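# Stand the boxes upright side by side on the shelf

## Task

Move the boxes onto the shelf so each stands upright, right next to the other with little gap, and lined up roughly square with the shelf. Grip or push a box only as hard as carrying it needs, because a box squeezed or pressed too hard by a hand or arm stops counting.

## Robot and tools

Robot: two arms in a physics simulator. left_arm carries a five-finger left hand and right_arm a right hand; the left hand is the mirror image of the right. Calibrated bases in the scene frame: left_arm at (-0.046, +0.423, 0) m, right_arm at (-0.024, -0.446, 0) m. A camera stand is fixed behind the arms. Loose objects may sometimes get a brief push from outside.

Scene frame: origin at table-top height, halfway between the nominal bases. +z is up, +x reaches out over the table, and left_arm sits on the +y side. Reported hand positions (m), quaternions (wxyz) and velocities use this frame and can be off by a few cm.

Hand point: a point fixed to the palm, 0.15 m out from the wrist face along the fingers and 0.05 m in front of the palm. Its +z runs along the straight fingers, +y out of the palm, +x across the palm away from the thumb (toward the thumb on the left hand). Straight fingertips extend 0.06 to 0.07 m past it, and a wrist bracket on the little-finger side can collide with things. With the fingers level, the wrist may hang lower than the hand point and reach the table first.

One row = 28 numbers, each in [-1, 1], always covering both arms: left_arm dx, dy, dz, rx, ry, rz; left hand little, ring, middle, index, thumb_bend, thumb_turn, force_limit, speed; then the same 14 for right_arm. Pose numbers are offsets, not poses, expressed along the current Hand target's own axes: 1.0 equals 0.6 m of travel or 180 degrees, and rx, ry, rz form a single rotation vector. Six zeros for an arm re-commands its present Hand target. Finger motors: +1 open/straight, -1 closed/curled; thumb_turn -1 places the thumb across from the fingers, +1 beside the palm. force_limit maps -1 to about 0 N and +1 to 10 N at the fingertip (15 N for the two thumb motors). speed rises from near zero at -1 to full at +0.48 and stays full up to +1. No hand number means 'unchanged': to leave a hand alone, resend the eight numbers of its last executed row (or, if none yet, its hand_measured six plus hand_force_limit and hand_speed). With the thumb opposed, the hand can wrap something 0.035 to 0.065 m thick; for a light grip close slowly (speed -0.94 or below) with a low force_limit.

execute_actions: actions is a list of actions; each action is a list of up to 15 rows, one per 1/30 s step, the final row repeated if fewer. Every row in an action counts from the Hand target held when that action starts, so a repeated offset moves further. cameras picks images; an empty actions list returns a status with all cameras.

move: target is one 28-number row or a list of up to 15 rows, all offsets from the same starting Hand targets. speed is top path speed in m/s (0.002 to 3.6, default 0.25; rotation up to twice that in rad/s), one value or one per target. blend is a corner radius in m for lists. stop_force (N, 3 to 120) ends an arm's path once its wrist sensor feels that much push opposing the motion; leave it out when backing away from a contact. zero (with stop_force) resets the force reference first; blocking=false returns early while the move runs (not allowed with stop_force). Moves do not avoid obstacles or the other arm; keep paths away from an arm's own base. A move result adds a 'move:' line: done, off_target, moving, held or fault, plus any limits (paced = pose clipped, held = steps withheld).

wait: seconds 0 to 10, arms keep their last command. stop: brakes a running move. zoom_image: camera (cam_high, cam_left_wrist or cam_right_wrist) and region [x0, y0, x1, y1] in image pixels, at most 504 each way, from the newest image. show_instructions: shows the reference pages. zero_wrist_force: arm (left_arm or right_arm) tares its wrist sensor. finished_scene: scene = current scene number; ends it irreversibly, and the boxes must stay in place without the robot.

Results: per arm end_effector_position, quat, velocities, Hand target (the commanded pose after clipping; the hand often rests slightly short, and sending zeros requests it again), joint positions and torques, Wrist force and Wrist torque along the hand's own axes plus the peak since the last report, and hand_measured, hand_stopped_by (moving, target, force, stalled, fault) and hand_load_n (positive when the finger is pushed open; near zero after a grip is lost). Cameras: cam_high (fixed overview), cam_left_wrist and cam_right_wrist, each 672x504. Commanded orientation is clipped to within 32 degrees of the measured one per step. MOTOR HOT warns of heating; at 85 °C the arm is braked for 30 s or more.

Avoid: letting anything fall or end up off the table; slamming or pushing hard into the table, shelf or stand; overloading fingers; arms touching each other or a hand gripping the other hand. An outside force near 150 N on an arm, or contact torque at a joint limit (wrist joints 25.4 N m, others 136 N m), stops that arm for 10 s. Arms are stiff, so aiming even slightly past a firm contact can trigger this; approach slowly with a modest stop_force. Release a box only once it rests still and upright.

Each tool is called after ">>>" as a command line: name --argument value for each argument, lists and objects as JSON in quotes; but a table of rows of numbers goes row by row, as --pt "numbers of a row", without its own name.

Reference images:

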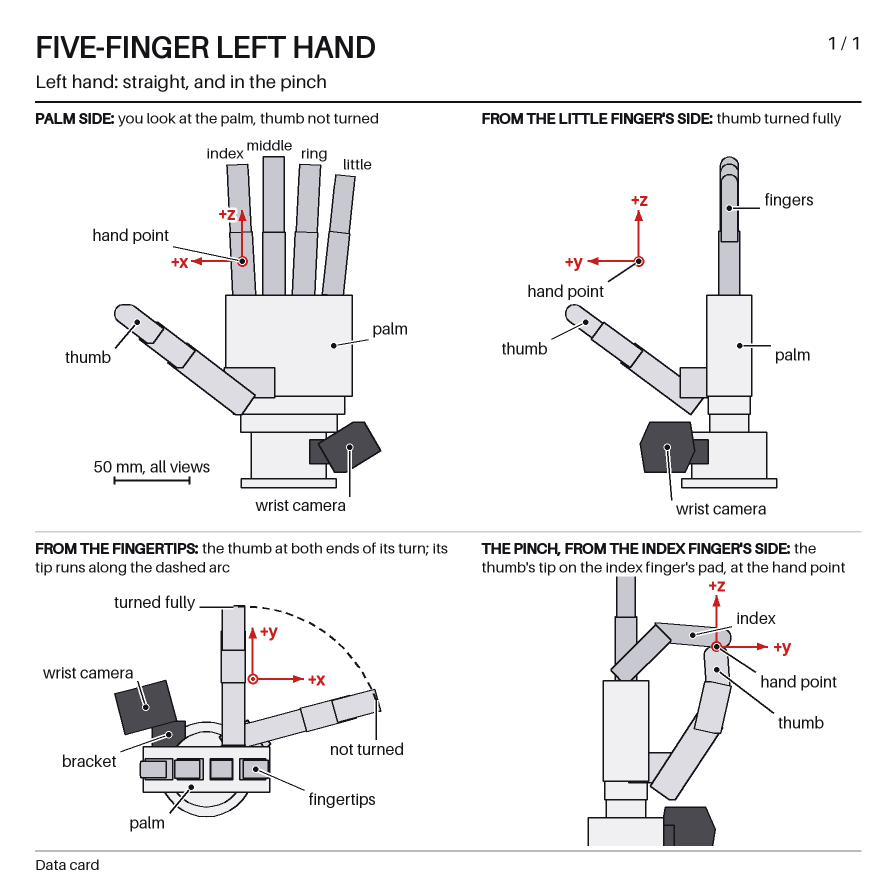

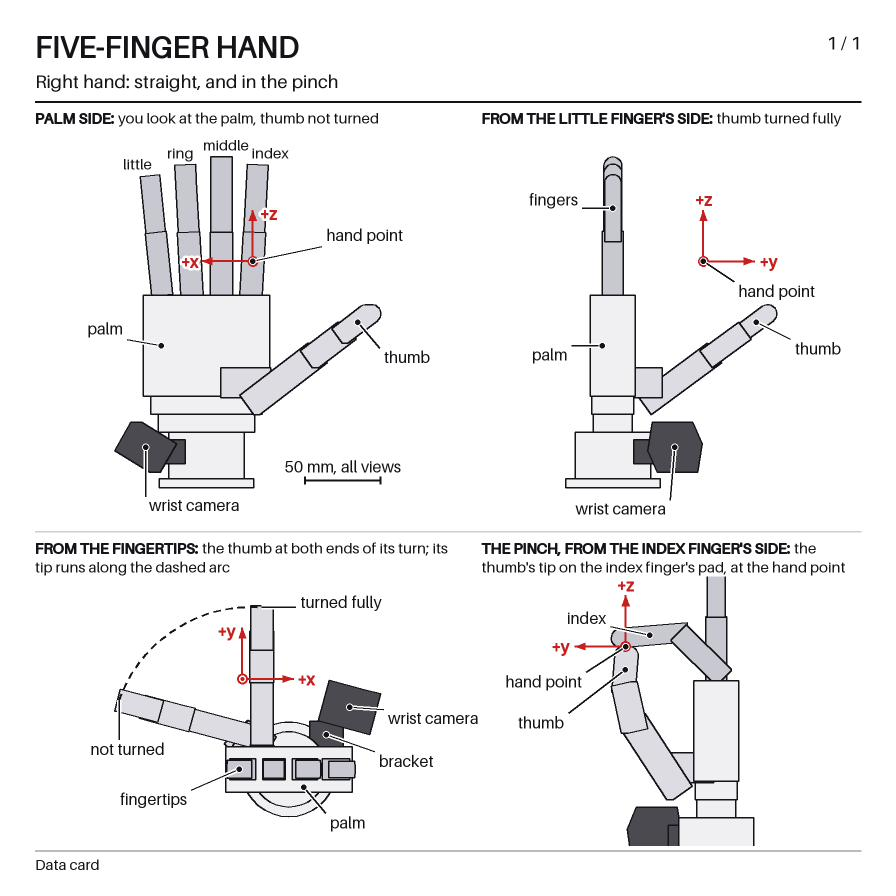

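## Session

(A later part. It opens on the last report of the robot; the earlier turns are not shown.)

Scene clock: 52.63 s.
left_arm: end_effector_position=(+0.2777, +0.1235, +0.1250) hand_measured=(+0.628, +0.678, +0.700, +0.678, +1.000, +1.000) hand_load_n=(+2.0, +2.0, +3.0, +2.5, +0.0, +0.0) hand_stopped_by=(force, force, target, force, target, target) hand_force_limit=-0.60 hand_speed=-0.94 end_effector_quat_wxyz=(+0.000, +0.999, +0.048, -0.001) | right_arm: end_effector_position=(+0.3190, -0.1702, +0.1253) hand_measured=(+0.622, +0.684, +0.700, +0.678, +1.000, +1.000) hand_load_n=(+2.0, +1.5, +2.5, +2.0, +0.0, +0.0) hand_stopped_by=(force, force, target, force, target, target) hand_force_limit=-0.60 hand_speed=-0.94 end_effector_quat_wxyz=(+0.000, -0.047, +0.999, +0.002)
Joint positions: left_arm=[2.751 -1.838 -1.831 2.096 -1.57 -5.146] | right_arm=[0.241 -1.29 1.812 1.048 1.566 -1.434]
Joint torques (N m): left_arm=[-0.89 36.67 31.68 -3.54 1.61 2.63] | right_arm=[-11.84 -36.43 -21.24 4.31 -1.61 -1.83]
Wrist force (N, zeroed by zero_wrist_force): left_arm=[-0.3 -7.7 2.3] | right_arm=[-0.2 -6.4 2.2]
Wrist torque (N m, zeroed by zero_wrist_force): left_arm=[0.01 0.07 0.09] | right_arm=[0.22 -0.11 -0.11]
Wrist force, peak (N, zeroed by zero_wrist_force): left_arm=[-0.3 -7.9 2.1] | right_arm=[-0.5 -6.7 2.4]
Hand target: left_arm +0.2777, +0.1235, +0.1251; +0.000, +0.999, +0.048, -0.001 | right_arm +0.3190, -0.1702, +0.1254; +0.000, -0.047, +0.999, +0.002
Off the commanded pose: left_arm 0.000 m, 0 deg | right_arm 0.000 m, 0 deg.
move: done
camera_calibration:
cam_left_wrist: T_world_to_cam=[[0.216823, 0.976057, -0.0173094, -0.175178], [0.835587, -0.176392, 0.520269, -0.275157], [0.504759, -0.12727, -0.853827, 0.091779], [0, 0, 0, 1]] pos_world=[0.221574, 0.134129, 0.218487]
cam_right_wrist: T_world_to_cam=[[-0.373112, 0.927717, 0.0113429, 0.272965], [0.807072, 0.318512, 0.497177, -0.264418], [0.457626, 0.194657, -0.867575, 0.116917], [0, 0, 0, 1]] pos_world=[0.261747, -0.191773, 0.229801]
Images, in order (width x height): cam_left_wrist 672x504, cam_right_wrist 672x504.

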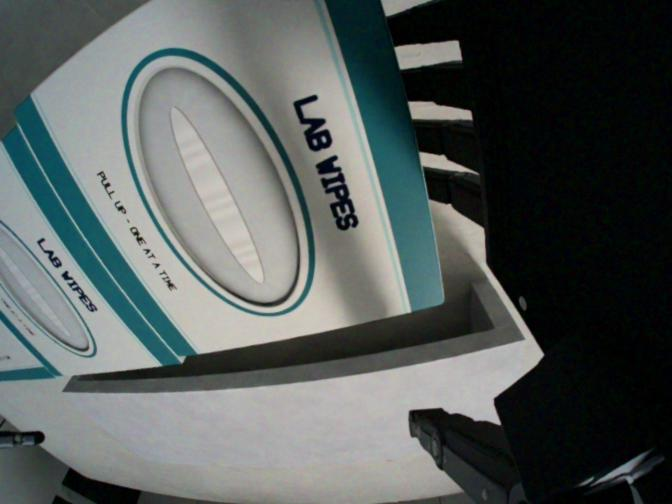

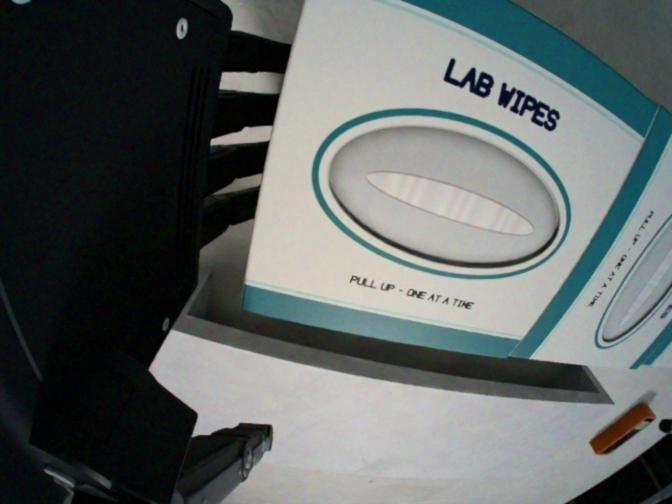

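>>> move --target '[0,0,-0.033,0,0,0,0.3,0.3,0.7,0.3,1,1,-0.6,-0.94,0,0.0007,-0.033,0,0,0,0.3,0.3,0.7,0.3,1,1,-0.6,-0.94]' --speed 0.03 --cameras '["cam_high"]'

>>> zoom_image --camera "cam_high" --region '[240, 120, 440, 300]'

Scene clock: 54.07 s.
left_arm: end_effector_position=(+0.2777, +0.1235, +0.1448) hand_measured=(+0.628, +0.678, +0.700, +0.678, +1.000, +1.000) hand_load_n=(+2.0, +2.0, +3.5, +2.5, +0.0, +0.0) hand_stopped_by=(force, force, target, force, target, target) hand_force_limit=-0.60 hand_speed=-0.94 end_effector_quat_wxyz=(+0.000, +0.999, +0.048, -0.001) | right_arm: end_effector_position=(+0.3190, -0.1699, +0.1451) hand_measured=(+0.622, +0.684, +0.700, +0.678, +1.000, +1.000) hand_load_n=(+2.5, +1.5, +3.0, +2.0, +0.0, +0.0) hand_stopped_by=(force, force, target, force, target, target) hand_force_limit=-0.60 hand_speed=-0.94 end_effector_quat_wxyz=(+0.000, -0.047, +0.999, +0.002)
Joint positions: left_arm=[2.751 -1.815 -1.804 2.046 -1.57 -5.146] | right_arm=[0.242 -1.312 1.784 1.098 1.566 -1.433]
Joint torques (N m): left_arm=[4.45 35.98 32.46 -4.05 2.15 2.53] | right_arm=[16.95 -36.21 -22.35 4.16 -2.89 1.57]
Wrist force (N, zeroed by zero_wrist_force): left_arm=[-0.2 -8.6 2.2] | right_arm=[-0.4 -7.5 2.1]
Wrist torque (N m, zeroed by zero_wrist_force): left_arm=[0.03 0.02 0.14] | right_arm=[0.23 -0.08 -0.18]
Wrist force, peak (N, zeroed by zero_wrist_force): left_arm=[-0.1 -8.7 2.1] | right_arm=[-0.1 -7.5 2.4]
Hand target: left_arm +0.2777, +0.1235, +0.1449; +0.000, +0.999, +0.048, -0.001 | right_arm +0.3190, -0.1699, +0.1452; +0.000, -0.047, +0.999, +0.002
Off the commanded pose: left_arm 0.000 m, 0 deg | right_arm 0.000 m, 0 deg.
move: done
Images, in order (width x height): cam_high 672x504.

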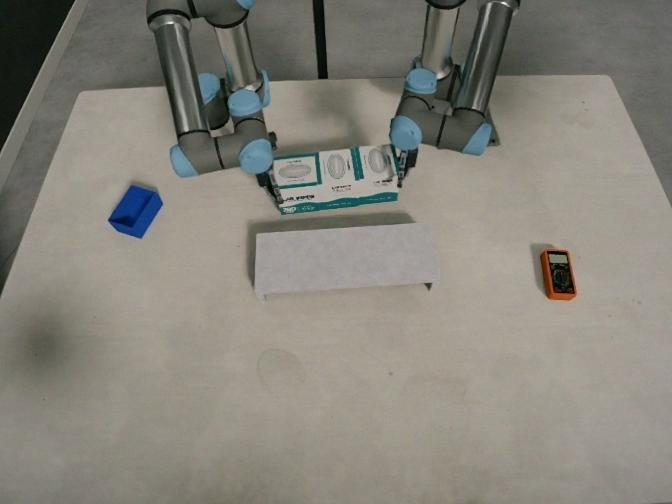

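Scaled by 2.520.

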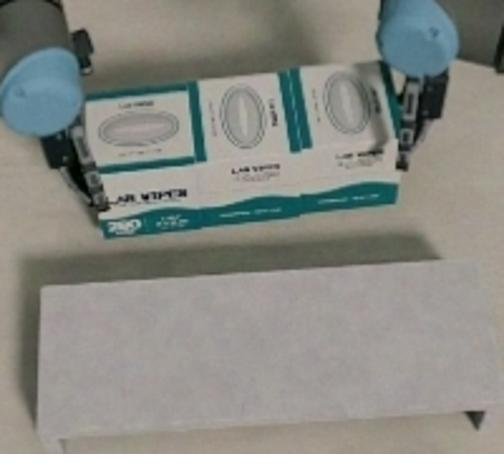

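>>> move --target '[0,0,-0.1167,0,0,0,0.3,0.3,0.7,0.3,1,1,-0.6,-0.94,0,0,-0.1167,0,0,0,0.3,0.3,0.7,0.3,1,1,-0.6,-0.94]' --speed 0.05

Scene clock: 56.17 s.
left_arm: end_effector_position=(+0.2778, +0.1235, +0.2148) hand_measured=(+0.628, +0.678, +0.700, +0.678, +1.000, +1.000) hand_load_n=(+2.5, +2.0, +3.5, +2.0, +0.0, +0.0) hand_stopped_by=(force, force, target, force, target, target) hand_force_limit=-0.60 hand_speed=-0.94 end_effector_quat_wxyz=(+0.000, +0.999, +0.048, -0.001) | right_arm: end_effector_position=(+0.3190, -0.1702, +0.2151) hand_measured=(+0.622, +0.684, +0.700, +0.678, +1.000, +1.000) hand_load_n=(+2.0, +1.5, +2.5, +2.5, +0.0, +0.0) hand_stopped_by=(force, force, target, force, target, target) hand_force_limit=-0.60 hand_speed=-0.94 end_effector_quat_wxyz=(+0.000, -0.047, +0.999, +0.002)
Joint positions: left_arm=[2.751 -1.752 -1.689 1.868 -1.57 -5.145] | right_arm=[0.241 -1.375 1.671 1.275 1.566 -1.434]
Joint torques (N m): left_arm=[4.13 34.92 29.56 -3.55 2.07 2.48] | right_arm=[-12.2 -35.07 -24.18 4.09 -1.63 -1.87]
Wrist force (N, zeroed by zero_wrist_force): left_arm=[0.1 -7.5 2.0] | right_arm=[-0.3 -7.0 1.9]
Wrist torque (N m, zeroed by zero_wrist_force): left_arm=[0.12 -0.03 0.14] | right_arm=[0.22 -0.09 -0.12]
Wrist force, peak (N, zeroed by zero_wrist_force): left_arm=[-0.3 -8.8 2.5] | right_arm=[-0.2 -7.8 2.2]
Hand target: left_arm +0.2779, +0.1235, +0.2149; +0.000, +0.999, +0.048, -0.001 | right_arm +0.3190, -0.1702, +0.2152; +0.000, -0.047, +0.999, +0.002
Off the commanded pose: left_arm 0.000 m, 0 deg | right_arm 0.000 m, 0 deg.
move: done

>>> move --target '[0.1295,0.0033,0,0,0,0.0053,0.3,0.3,0.7,0.3,1,1,-0.6,-0.94,-0.1216,-0.0028,0,0,0,0.0053,0.3,0.3,0.7,0.3,1,1,-0.6,-0.94]' --speed 0.05 --cameras '["all"]'

Scene clock: 59.10 s.
left_arm: end_effector_position=(+0.3553, +0.1290, +0.2147) hand_measured=(+0.628, +0.678, +0.700, +0.678, +1.000, +1.000) hand_load_n=(+2.5, +2.5, +4.0, +2.5, -0.5, +0.0) hand_stopped_by=(force, force, target, force, target, target) hand_force_limit=-0.60 hand_speed=-0.94 end_effector_quat_wxyz=(+0.000, +0.999, +0.039, -0.001) | right_arm: end_effector_position=(+0.3917, -0.1649, +0.2152) hand_measured=(+0.622, +0.684, +0.700, +0.678, +1.000, +1.000) hand_load_n=(+2.5, +2.0, +3.0, +2.5, +0.0, +0.0) hand_stopped_by=(force, force, target, force, target, target) hand_force_limit=-0.60 hand_speed=-0.94 end_effector_quat_wxyz=(+0.000, -0.039, +0.999, +0.002)
Joint positions: left_arm=[2.827 -1.895 -1.506 1.828 -1.57 -5.053] | right_arm=[0.215 -1.221 1.47 1.321 1.566 -1.443]
Joint torques (N m): left_arm=[3.54 27.23 32.91 -3.74 0.37 2.54] | right_arm=[-10.98 -24.13 -25.34 4.06 -1.41 -1.87]
Wrist force (N, zeroed by zero_wrist_force): left_arm=[-0.3 -9.4 1.9] | right_arm=[-0.2 -8.3 2.3]
Wrist torque (N m, zeroed by zero_wrist_force): left_arm=[0.01 0.06 0.17] | right_arm=[0.23 -0.11 -0.12]
Wrist force, peak (N, zeroed by zero_wrist_force): left_arm=[0.0 -9.6 2.1] | right_arm=[-0.1 -8.5 2.4]
Hand target: left_arm +0.3554, +0.1290, +0.2147; +0.000, +0.999, +0.039, -0.001 | right_arm +0.3918, -0.1650, +0.2152; +0.000, -0.039, +0.999, +0.002
Off the commanded pose: left_arm 0.000 m, 0 deg | right_arm 0.000 m, 0 deg.
move: done
camera_calibration:
cam_left_wrist: T_world_to_cam=[[0.23309, 0.972301, -0.0173308, -0.200999], [0.832496, -0.1903, 0.520324, -0.382889], [0.502613, -0.13571, -0.853793, 0.131816], [0, 0, 0, 1]] pos_world=[0.299351, 0.140456, 0.308287]
cam_right_wrist: T_world_to_cam=[[-0.357626, 0.933795, 0.0113903, 0.289106], [0.812287, 0.305027, 0.49714, -0.373715], [0.460752, 0.187042, -0.867596, 0.158144], [0, 0, 0, 1]] pos_world=[0.334091, -0.185552, 0.319701]

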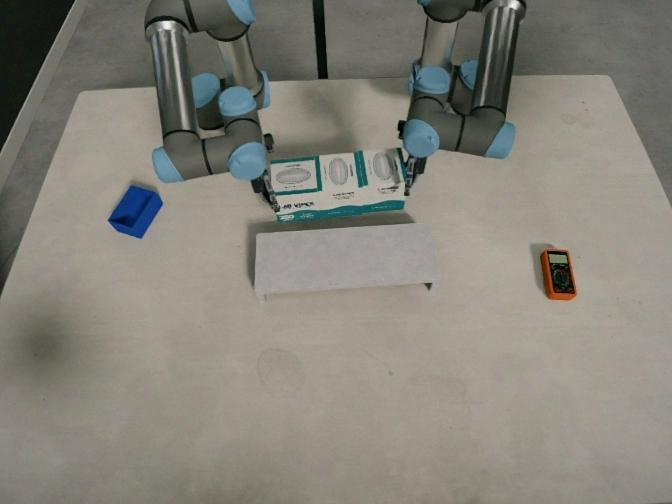

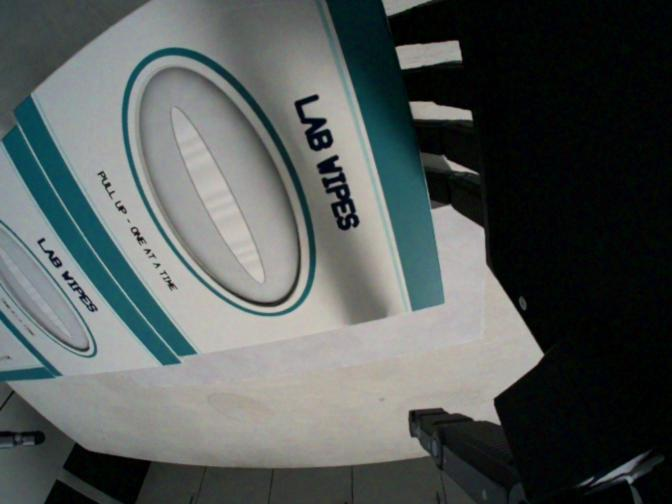

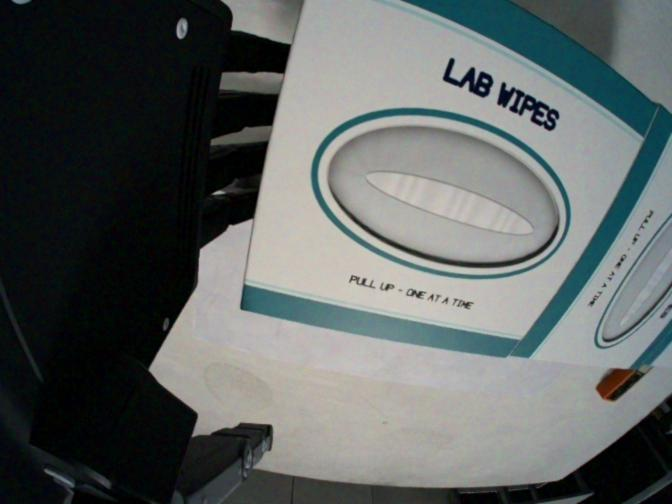

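>>> move --target '[0.1512,0.0003,0,0,0,0.0062,0.3,0.3,0.7,0.3,1,1,-0.6,-0.94,-0.1418,-0.0019,0,0,0,0.0062,0.3,0.3,0.7,0.3,1,1,-0.6,-0.94]' --speed 0.05

Scene clock: 61.80 s.
left_arm: end_effector_position=(+0.4458, +0.1359, +0.2146) hand_measured=(+0.628, +0.678, +0.700, +0.678, +1.000, +1.000) hand_load_n=(+2.0, +2.0, +2.5, +2.0, +0.0, +0.0) hand_stopped_by=(force, force, target, force, target, target) hand_force_limit=-0.60 hand_speed=-0.94 end_effector_quat_wxyz=(+0.000, +1.000, +0.030, -0.001) | right_arm: end_effector_position=(+0.4767, -0.1594, +0.2152) hand_measured=(+0.622, +0.684, +0.700, +0.678, +1.000, +1.000) hand_load_n=(+2.0, +1.5, +2.5, +2.0, +0.0, +0.0) hand_stopped_by=(force, force, target, force, target, target) hand_force_limit=-0.60 hand_speed=-0.94 end_effector_quat_wxyz=(+0.000, -0.029, +1.000, +0.002)
Joint positions: left_arm=[2.889 -2.08 -1.237 1.745 -1.57 -4.971] | right_arm=[0.193 -1.03 1.188 1.412 1.566 -1.446]
Joint torques (N m): left_arm=[4.32 37.18 31.2 -4.4 -0.44 2.45] | right_arm=[-11.8 -30.69 -25.53 4.14 -0.36 1.24]
Wrist force (N, zeroed by zero_wrist_force): left_arm=[-0.1 -7.0 2.5] | right_arm=[-0.2 -6.3 2.4]
Wrist torque (N m, zeroed by zero_wrist_force): left_arm=[-0.06 0.04 0.11] | right_arm=[0.10 -0.13 -0.08]
Wrist force, peak (N, zeroed by zero_wrist_force): left_arm=[-0.6 -9.4 2.0] | right_arm=[0.0 -8.3 2.4]
Hand target: left_arm +0.4458, +0.1359, +0.2146; +0.000, +1.000, +0.030, -0.001 | right_arm +0.4767, -0.1594, +0.2152; +0.000, -0.029, +1.000, +0.002
Off the commanded pose: left_arm 0.000 m, 0 deg | right_arm 0.000 m, 0 deg.
move: done

>>> move --target '[0.1512,-0.0016,0,0,0,0.0062,0.3,0.3,0.7,0.3,1,1,-0.6,-0.94,-0.1419,0.0018,0,0,0,0.0062,0.3,0.3,0.7,0.3,1,1,-0.6,-0.94]' --speed 0.05 --cameras '["all"]'

>>> zoom_image --camera "cam_high" --region '[240, 140, 450, 310]'

>>> zoom_image --camera "cam_left_wrist" --region '[260, 160, 500, 400]'

>>> zoom_image --camera "cam_right_wrist" --region '[180, 180, 420, 420]'

Scene clock: 64.83 s.
left_arm: end_effector_position=(+0.5363, +0.1423, +0.2144) hand_measured=(+0.628, +0.678, +0.700, +0.678, +1.000, +1.000) hand_load_n=(+2.0, +2.0, +3.0, +2.5, +0.0, +0.0) hand_stopped_by=(force, force, target, force, target, target) hand_force_limit=-0.60 hand_speed=-0.94 end_effector_quat_wxyz=(+0.000, +1.000, +0.020, -0.001) | right_arm: end_effector_position=(+0.5616, -0.1534, +0.2152) hand_measured=(+0.622, +0.684, +0.700, +0.678, +1.000, +1.000) hand_load_n=(+2.0, +1.5, +2.5, +2.0, +0.0, +0.0) hand_stopped_by=(force, force, target, force, target, target) hand_force_limit=-0.60 hand_speed=-0.94 end_effector_quat_wxyz=(+0.000, -0.020, +1.000, +0.002)
Joint positions: left_arm=[2.932 -2.305 -0.871 1.603 -1.57 -4.909] | right_arm=[0.178 -0.802 0.809 1.563 1.566 -1.441]
Joint torques (N m): left_arm=[2.87 44.04 32.73 -4.21 -0.21 2.59] | right_arm=[-10.77 -38.44 -24.09 4.24 -0.47 1.67]
Wrist force (N, zeroed by zero_wrist_force): left_arm=[-0.1 -7.6 2.0] | right_arm=[-0.1 -6.9 2.1]
Wrist torque (N m, zeroed by zero_wrist_force): left_arm=[0.03 0.02 0.12] | right_arm=[0.14 -0.12 -0.21]
Wrist force, peak (N, zeroed by zero_wrist_force): left_arm=[-0.2 -7.9 2.0] | right_arm=[0.1 -7.0 2.2]
Hand target: left_arm +0.5363, +0.1423, +0.2144; +0.000, +1.000, +0.020, -0.001 | right_arm +0.5616, -0.1534, +0.2152; +0.000, -0.020, +1.000, +0.002
Off the commanded pose: left_arm 0.000 m, 0 deg | right_arm 0.000 m, 0 deg.
move: done
camera_calibration:
cam_left_wrist: T_world_to_cam=[[0.270712, 0.962502, -0.0174829, -0.274946], [0.824475, -0.222439, 0.520347, -0.521911], [0.496946, -0.155278, -0.853776, 0.0481608], [0, 0, 0, 1]] pos_world=[0.4808, 0.156021, 0.307887]
cam_right_wrist: T_world_to_cam=[[-0.32097, 0.94702, 0.0114468, 0.320494], [0.823628, 0.273142, 0.497021, -0.526477], [0.467562, 0.168957, -0.867663, 0.0709953], [0, 0, 0, 1]] pos_world=[0.503295, -0.171707, 0.319601]

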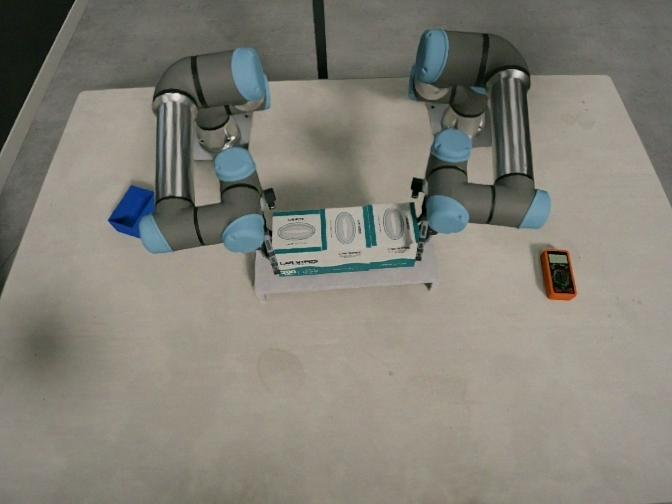

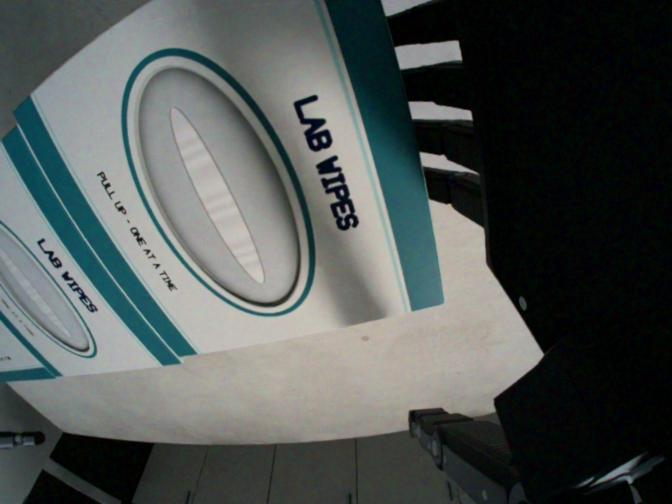

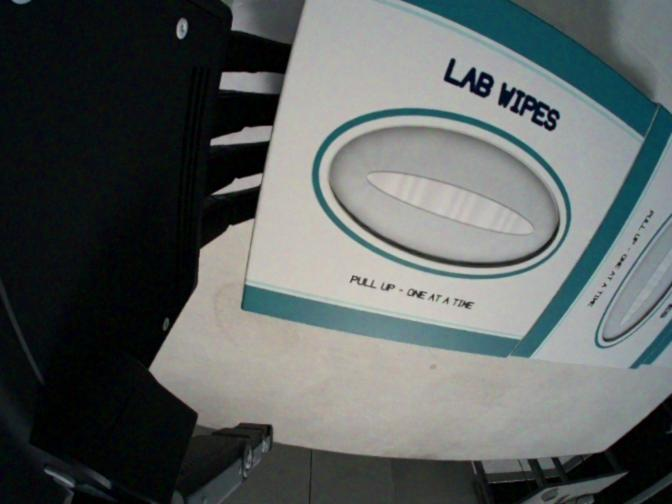

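Scaled by 2.400.

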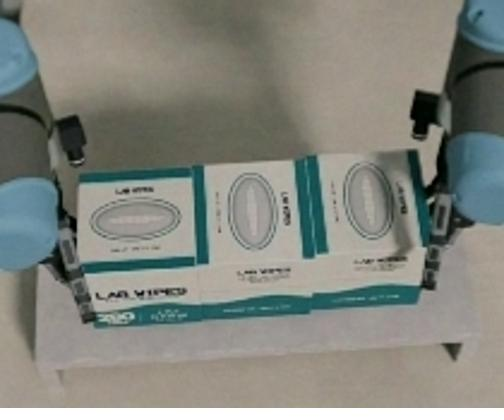

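Scaled by 2.100 from the camera's 672x504 image, which has a finer 960x720 frame.

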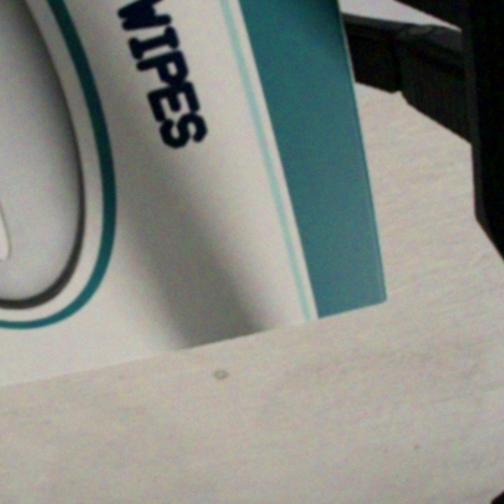

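Scaled by 2.100 from the camera's 672x504 image, which has a finer 960x720 frame.

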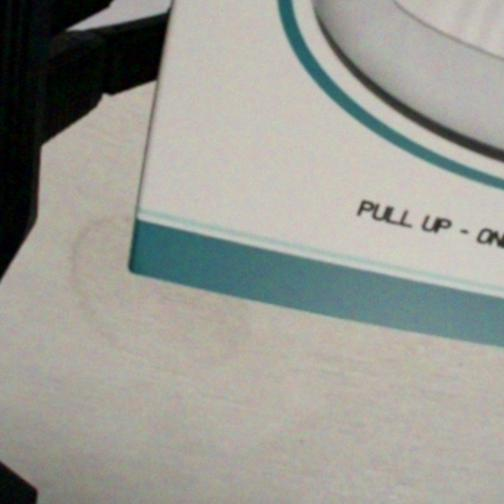

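>>> move --target '[0.01,0,0.025,0,0,0,0.3,0.3,0.7,0.3,1,1,-0.6,-0.94,-0.01,0,0.025,0,0,0,0.3,0.3,0.7,0.3,1,1,-0.6,-0.94]' --speed 0.04

>>> move --target '[0,0,0.033,0,0,0,0.3,0.3,0.7,0.3,1,1,-0.6,-0.94,0,0,0.033,0,0,0,0.3,0.3,0.7,0.3,1,1,-0.6,-0.94]' --speed 0.008 --stop_force 3 --cameras '["all"]'

Scene clock: 66.63 s.
left_arm: end_effector_position=(+0.5423, +0.1425, +0.1995) hand_measured=(+0.628, +0.678, +0.700, +0.678, +1.000, +1.000) hand_load_n=(+2.0, +2.0, +3.0, +2.0, +0.0, +0.0) hand_stopped_by=(force, force, target, force, target, target) hand_force_limit=-0.60 hand_speed=-0.94 end_effector_quat_wxyz=(+0.000, +1.000, +0.020, -0.001) | right_arm: end_effector_position=(+0.5676, -0.1531, +0.2003) hand_measured=(+0.622, +0.684, +0.700, +0.678, +1.000, +1.000) hand_load_n=(+2.5, +1.5, +2.5, +2.0, +0.0, +0.0) hand_stopped_by=(force, force, target, force, target, target) hand_force_limit=-0.60 hand_speed=-0.94 end_effector_quat_wxyz=(+0.000, -0.020, +1.000, +0.002)
Joint positions: left_arm=[2.934 -2.324 -0.876 1.627 -1.571 -4.907] | right_arm=[0.177 -0.782 0.813 1.54 1.566 -1.442]
Joint torques (N m): left_arm=[3.79 45.98 7.75 -0.53 -0.15 2.42] | right_arm=[-10.4 -41.26 -11.66 0.52 -0.59 -1.83]
Wrist force (N, zeroed by zero_wrist_force): left_arm=[-0.1 -7.8 2.2] | right_arm=[0.0 -7.0 2.0]
Wrist torque (N m, zeroed by zero_wrist_force): left_arm=[0.01 0.05 0.12] | right_arm=[0.14 -0.13 -0.15]
Wrist force, peak (N, zeroed by zero_wrist_force): left_arm=[-0.1 -8.0 2.1] | right_arm=[0.2 -7.0 2.2]
Hand target: left_arm +0.5423, +0.1425, +0.1994; +0.000, +1.000, +0.020, -0.001 | right_arm +0.5676, -0.1531, +0.2002; +0.000, -0.020, +1.000, +0.002
Off the commanded pose: left_arm 0.000 m, 0 deg | right_arm 0.000 m, 0 deg.
move: done

Scene clock: 68.27 s.
left_arm: end_effector_position=(+0.5423, +0.1425, +0.1952) hand_measured=(+0.628, +0.678, +0.700, +0.678, +1.000, +1.000) hand_load_n=(+2.0, +1.5, +2.5, +2.0, +0.0, +0.0) hand_stopped_by=(force, force, target, force, target, target) hand_force_limit=-0.60 hand_speed=-0.94 end_effector_quat_wxyz=(+0.000, +1.000, +0.020, -0.001) | right_arm: end_effector_position=(+0.5676, -0.1531, +0.1957) hand_measured=(+0.622, +0.684, +0.700, +0.678, +1.000, +1.000) hand_load_n=(+2.0, +1.0, +2.0, +1.5, +0.0, +0.0) hand_stopped_by=(force, force, target, force, target, target) hand_force_limit=-0.60 hand_speed=-0.94 end_effector_quat_wxyz=(+0.000, -0.020, +1.000, +0.002)
Joint positions: left_arm=[2.934 -2.325 -0.885 1.638 -1.571 -4.907] | right_arm=[0.177 -0.782 0.823 1.529 1.566 -1.442]
Joint torques (N m): left_arm=[2.14 57.81 31.33 -3.62 0 2.59] | right_arm=[-5.73 -49.63 -24.34 3.92 -0.71 -0.71]
Wrist force (N, zeroed by zero_wrist_force): left_arm=[-0.7 -7.8 -0.7] | right_arm=[0.4 -7.0 -0.7]
Wrist torque (N m, zeroed by zero_wrist_force): left_arm=[0.12 -0.09 0.11] | right_arm=[0.26 -0.08 -0.15]
Wrist force, peak (N, zeroed by zero_wrist_force): left_arm=[-0.5 -8.0 -2.1] | right_arm=[0.3 -7.5 -2.2]
Hand target: left_arm +0.5423, +0.1425, +0.1952; +0.000, +1.000, +0.020, -0.001 (not the last commanded pose) | right_arm +0.5676, -0.1531, +0.1958; +0.000, -0.020, +1.000, +0.002 (not the last commanded pose)
Off the commanded pose: left_arm 0.016 m, 0 deg | right_arm 0.015 m, 0 deg.
move: contact (left_arm, right_arm)
camera_calibration:
cam_left_wrist: T_world_to_cam=[[0.270733, 0.962498, -0.0173884, -0.277134], [0.824509, -0.22252, 0.520259, -0.516853], [0.496879, -0.155188, -0.853831, 0.0289381], [0, 0, 0, 1]] pos_world=[0.4868, 0.156221, 0.288787]
cam_right_wrist: T_world_to_cam=[[-0.32094, 0.947031, 0.011393, 0.322361], [0.82368, 0.273159, 0.496925, -0.521853], [0.467492, 0.168867, -0.867719, 0.0513436], [0, 0, 0, 1]] pos_world=[0.509296, -0.171407, 0.300201]

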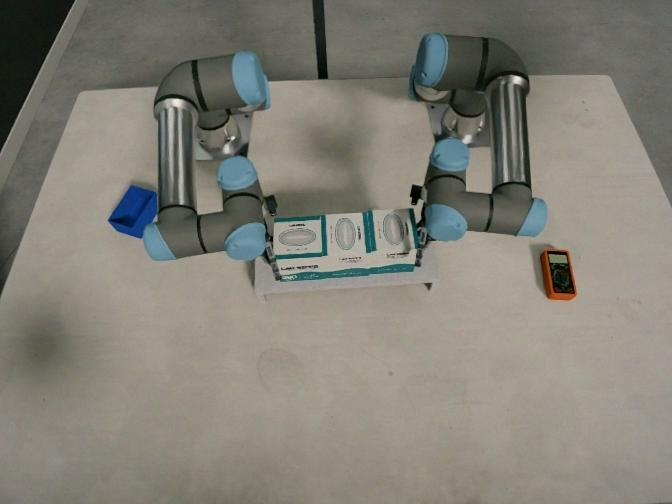

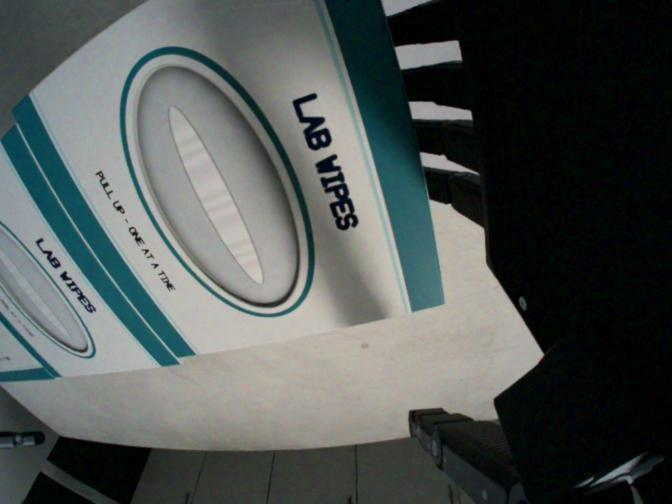

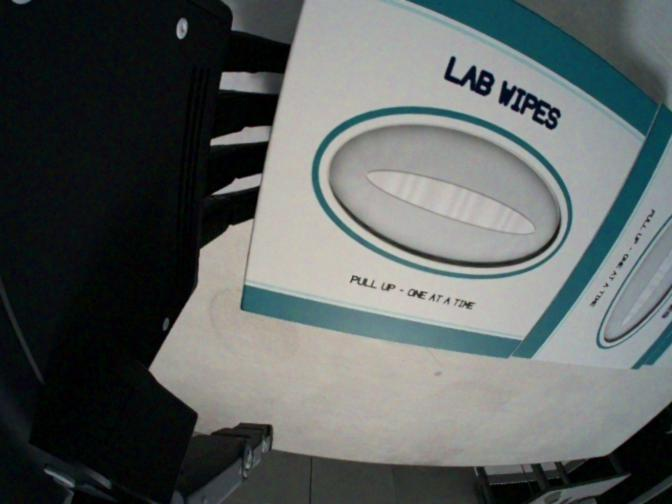

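>>> move --pt "0 -0.02 0 0 0 0 0.3 0.3 0.7 0.3 1 1 -0.6 -0.94 0 -0.02 0 0 0 0 0.3 0.3 0.7 0.3 1 1 -0.6 -0.94" --pt "0 -0.1 0 0 0 0 0.3 0.3 0.7 0.3 1 1 -0.6 -0.94 0 -0.1 0 0 0 0 0.3 0.3 0.7 0.3 1 1 -0.6 -0.94" --pt "-0.25 -0.12 -0.25 0 0 0 0.3 0.3 0.7 0.3 1 1 -0.6 -0.94 0.25 -0.12 -0.25 0 0 0 0.3 0.3 0.7 0.3 1 1 -0.6 -0.94" --speed '[0.02,0.1,0.25]' --blend '[0.005,0.01,0]' --cameras '["all"]'

>>> zoom_image --camera "cam_high" --region '[240, 160, 450, 320]'

Scene clock: 71.13 s.
left_arm: end_effector_position=(+0.3899, +0.2085, +0.3454) hand_measured=(+0.628, +0.678, +0.700, +0.678, +1.000, +1.000) hand_load_n=(+0.5, +0.0, +0.0, +0.0, +0.0, +0.0) hand_stopped_by=(force, force, target, force, target, target) hand_force_limit=-0.60 hand_speed=-0.94 end_effector_quat_wxyz=(+0.000, +1.000, +0.020, -0.001) | right_arm: end_effector_position=(+0.4207, -0.2316, +0.3454) hand_measured=(+0.622, +0.684, +0.700, +0.678, +1.000, +1.000) hand_load_n=(+0.0, -0.5, +0.0, +0.0, +0.0, +0.0) hand_stopped_by=(force, force, target, force, target, target) hand_force_limit=-0.60 hand_speed=-0.94 end_effector_quat_wxyz=(+0.000, -0.020, +1.000, +0.002)
Joint positions: left_arm=[3.035 -1.854 -1.223 1.505 -1.571 -4.806] | right_arm=[0.054 -1.257 1.184 1.644 1.566 -1.565]
Joint torques (N m): left_arm=[5.93 38.25 7.1 -4.29 2.14 2.37] | right_arm=[-14.38 -39.33 -10.41 4.07 -1.35 -1.95]
Wrist force (N, zeroed by zero_wrist_force): left_arm=[0.0 -0.2 -0.2] | right_arm=[0.2 -0.1 0.0]
Wrist torque (N m, zeroed by zero_wrist_force): left_arm=[-0.08 -0.01 -0.11] | right_arm=[-0.01 -0.06 0.14]
Wrist force, peak (N, zeroed by zero_wrist_force): left_arm=[-0.5 -8.0 -1.1] | right_arm=[0.5 -7.2 -0.8]
Hand target: left_arm +0.3898, +0.2085, +0.3455; +0.000, +1.000, +0.020, -0.001 | right_arm +0.4206, -0.2316, +0.3455; +0.000, -0.020, +1.000, +0.002
Off the commanded pose: left_arm 0.000 m, 0 deg | right_arm 0.000 m, 0 deg.
move: done
camera_calibration:
cam_left_wrist: T_world_to_cam=[[0.270733, 0.962498, -0.0173884, -0.296692], [0.824509, -0.22252, 0.520259, -0.454624], [0.496879, -0.155188, -0.853831, 0.243049], [0, 0, 0, 1]] pos_world=[0.3344, 0.222121, 0.438887]
cam_right_wrist: T_world_to_cam=[[-0.32094, 0.947031, 0.011393, 0.347852], [0.82368, 0.273159, 0.496925, -0.453751], [0.467492, 0.168867, -0.867719, 0.263085], [0, 0, 0, 1]] pos_world=[0.362396, -0.249907, 0.449801]

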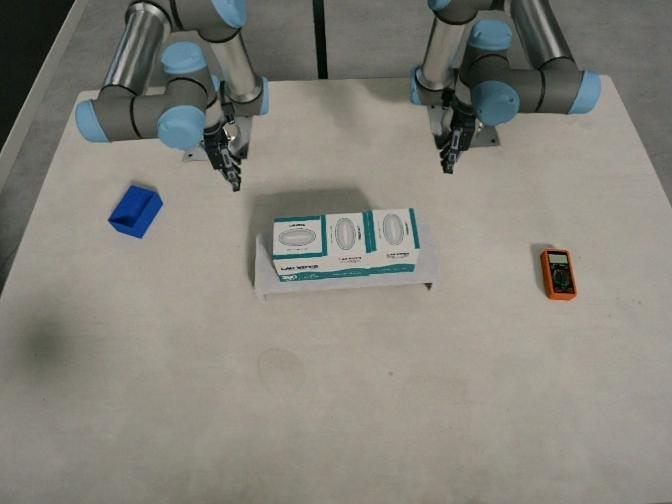

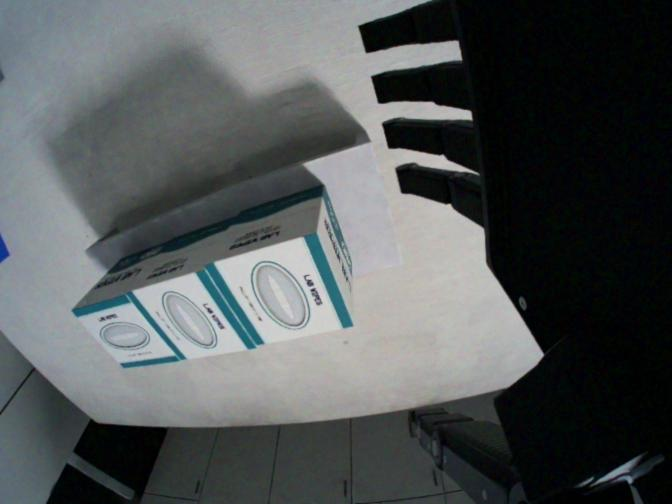

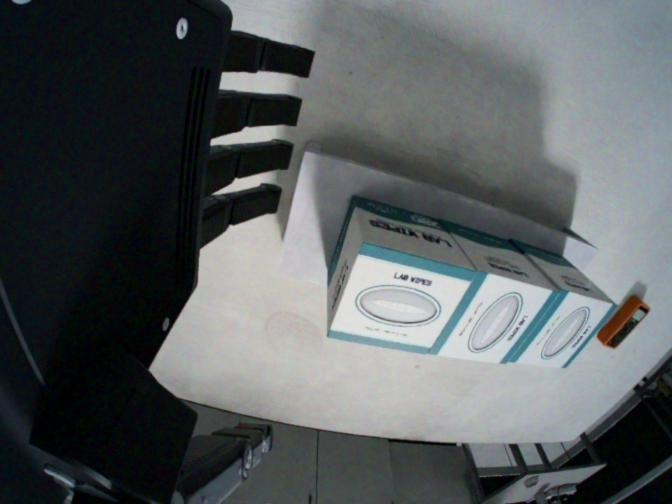

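Scaled by 2.400.

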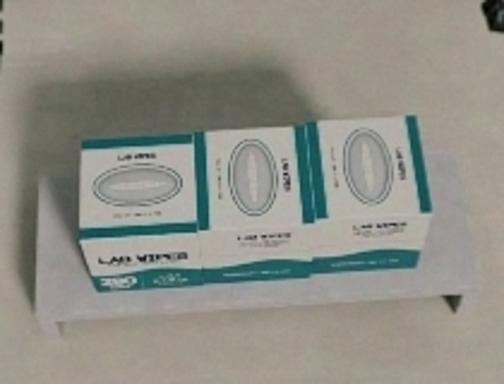

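>>> finished_scene --scene 1

The scene is finished: the task was done.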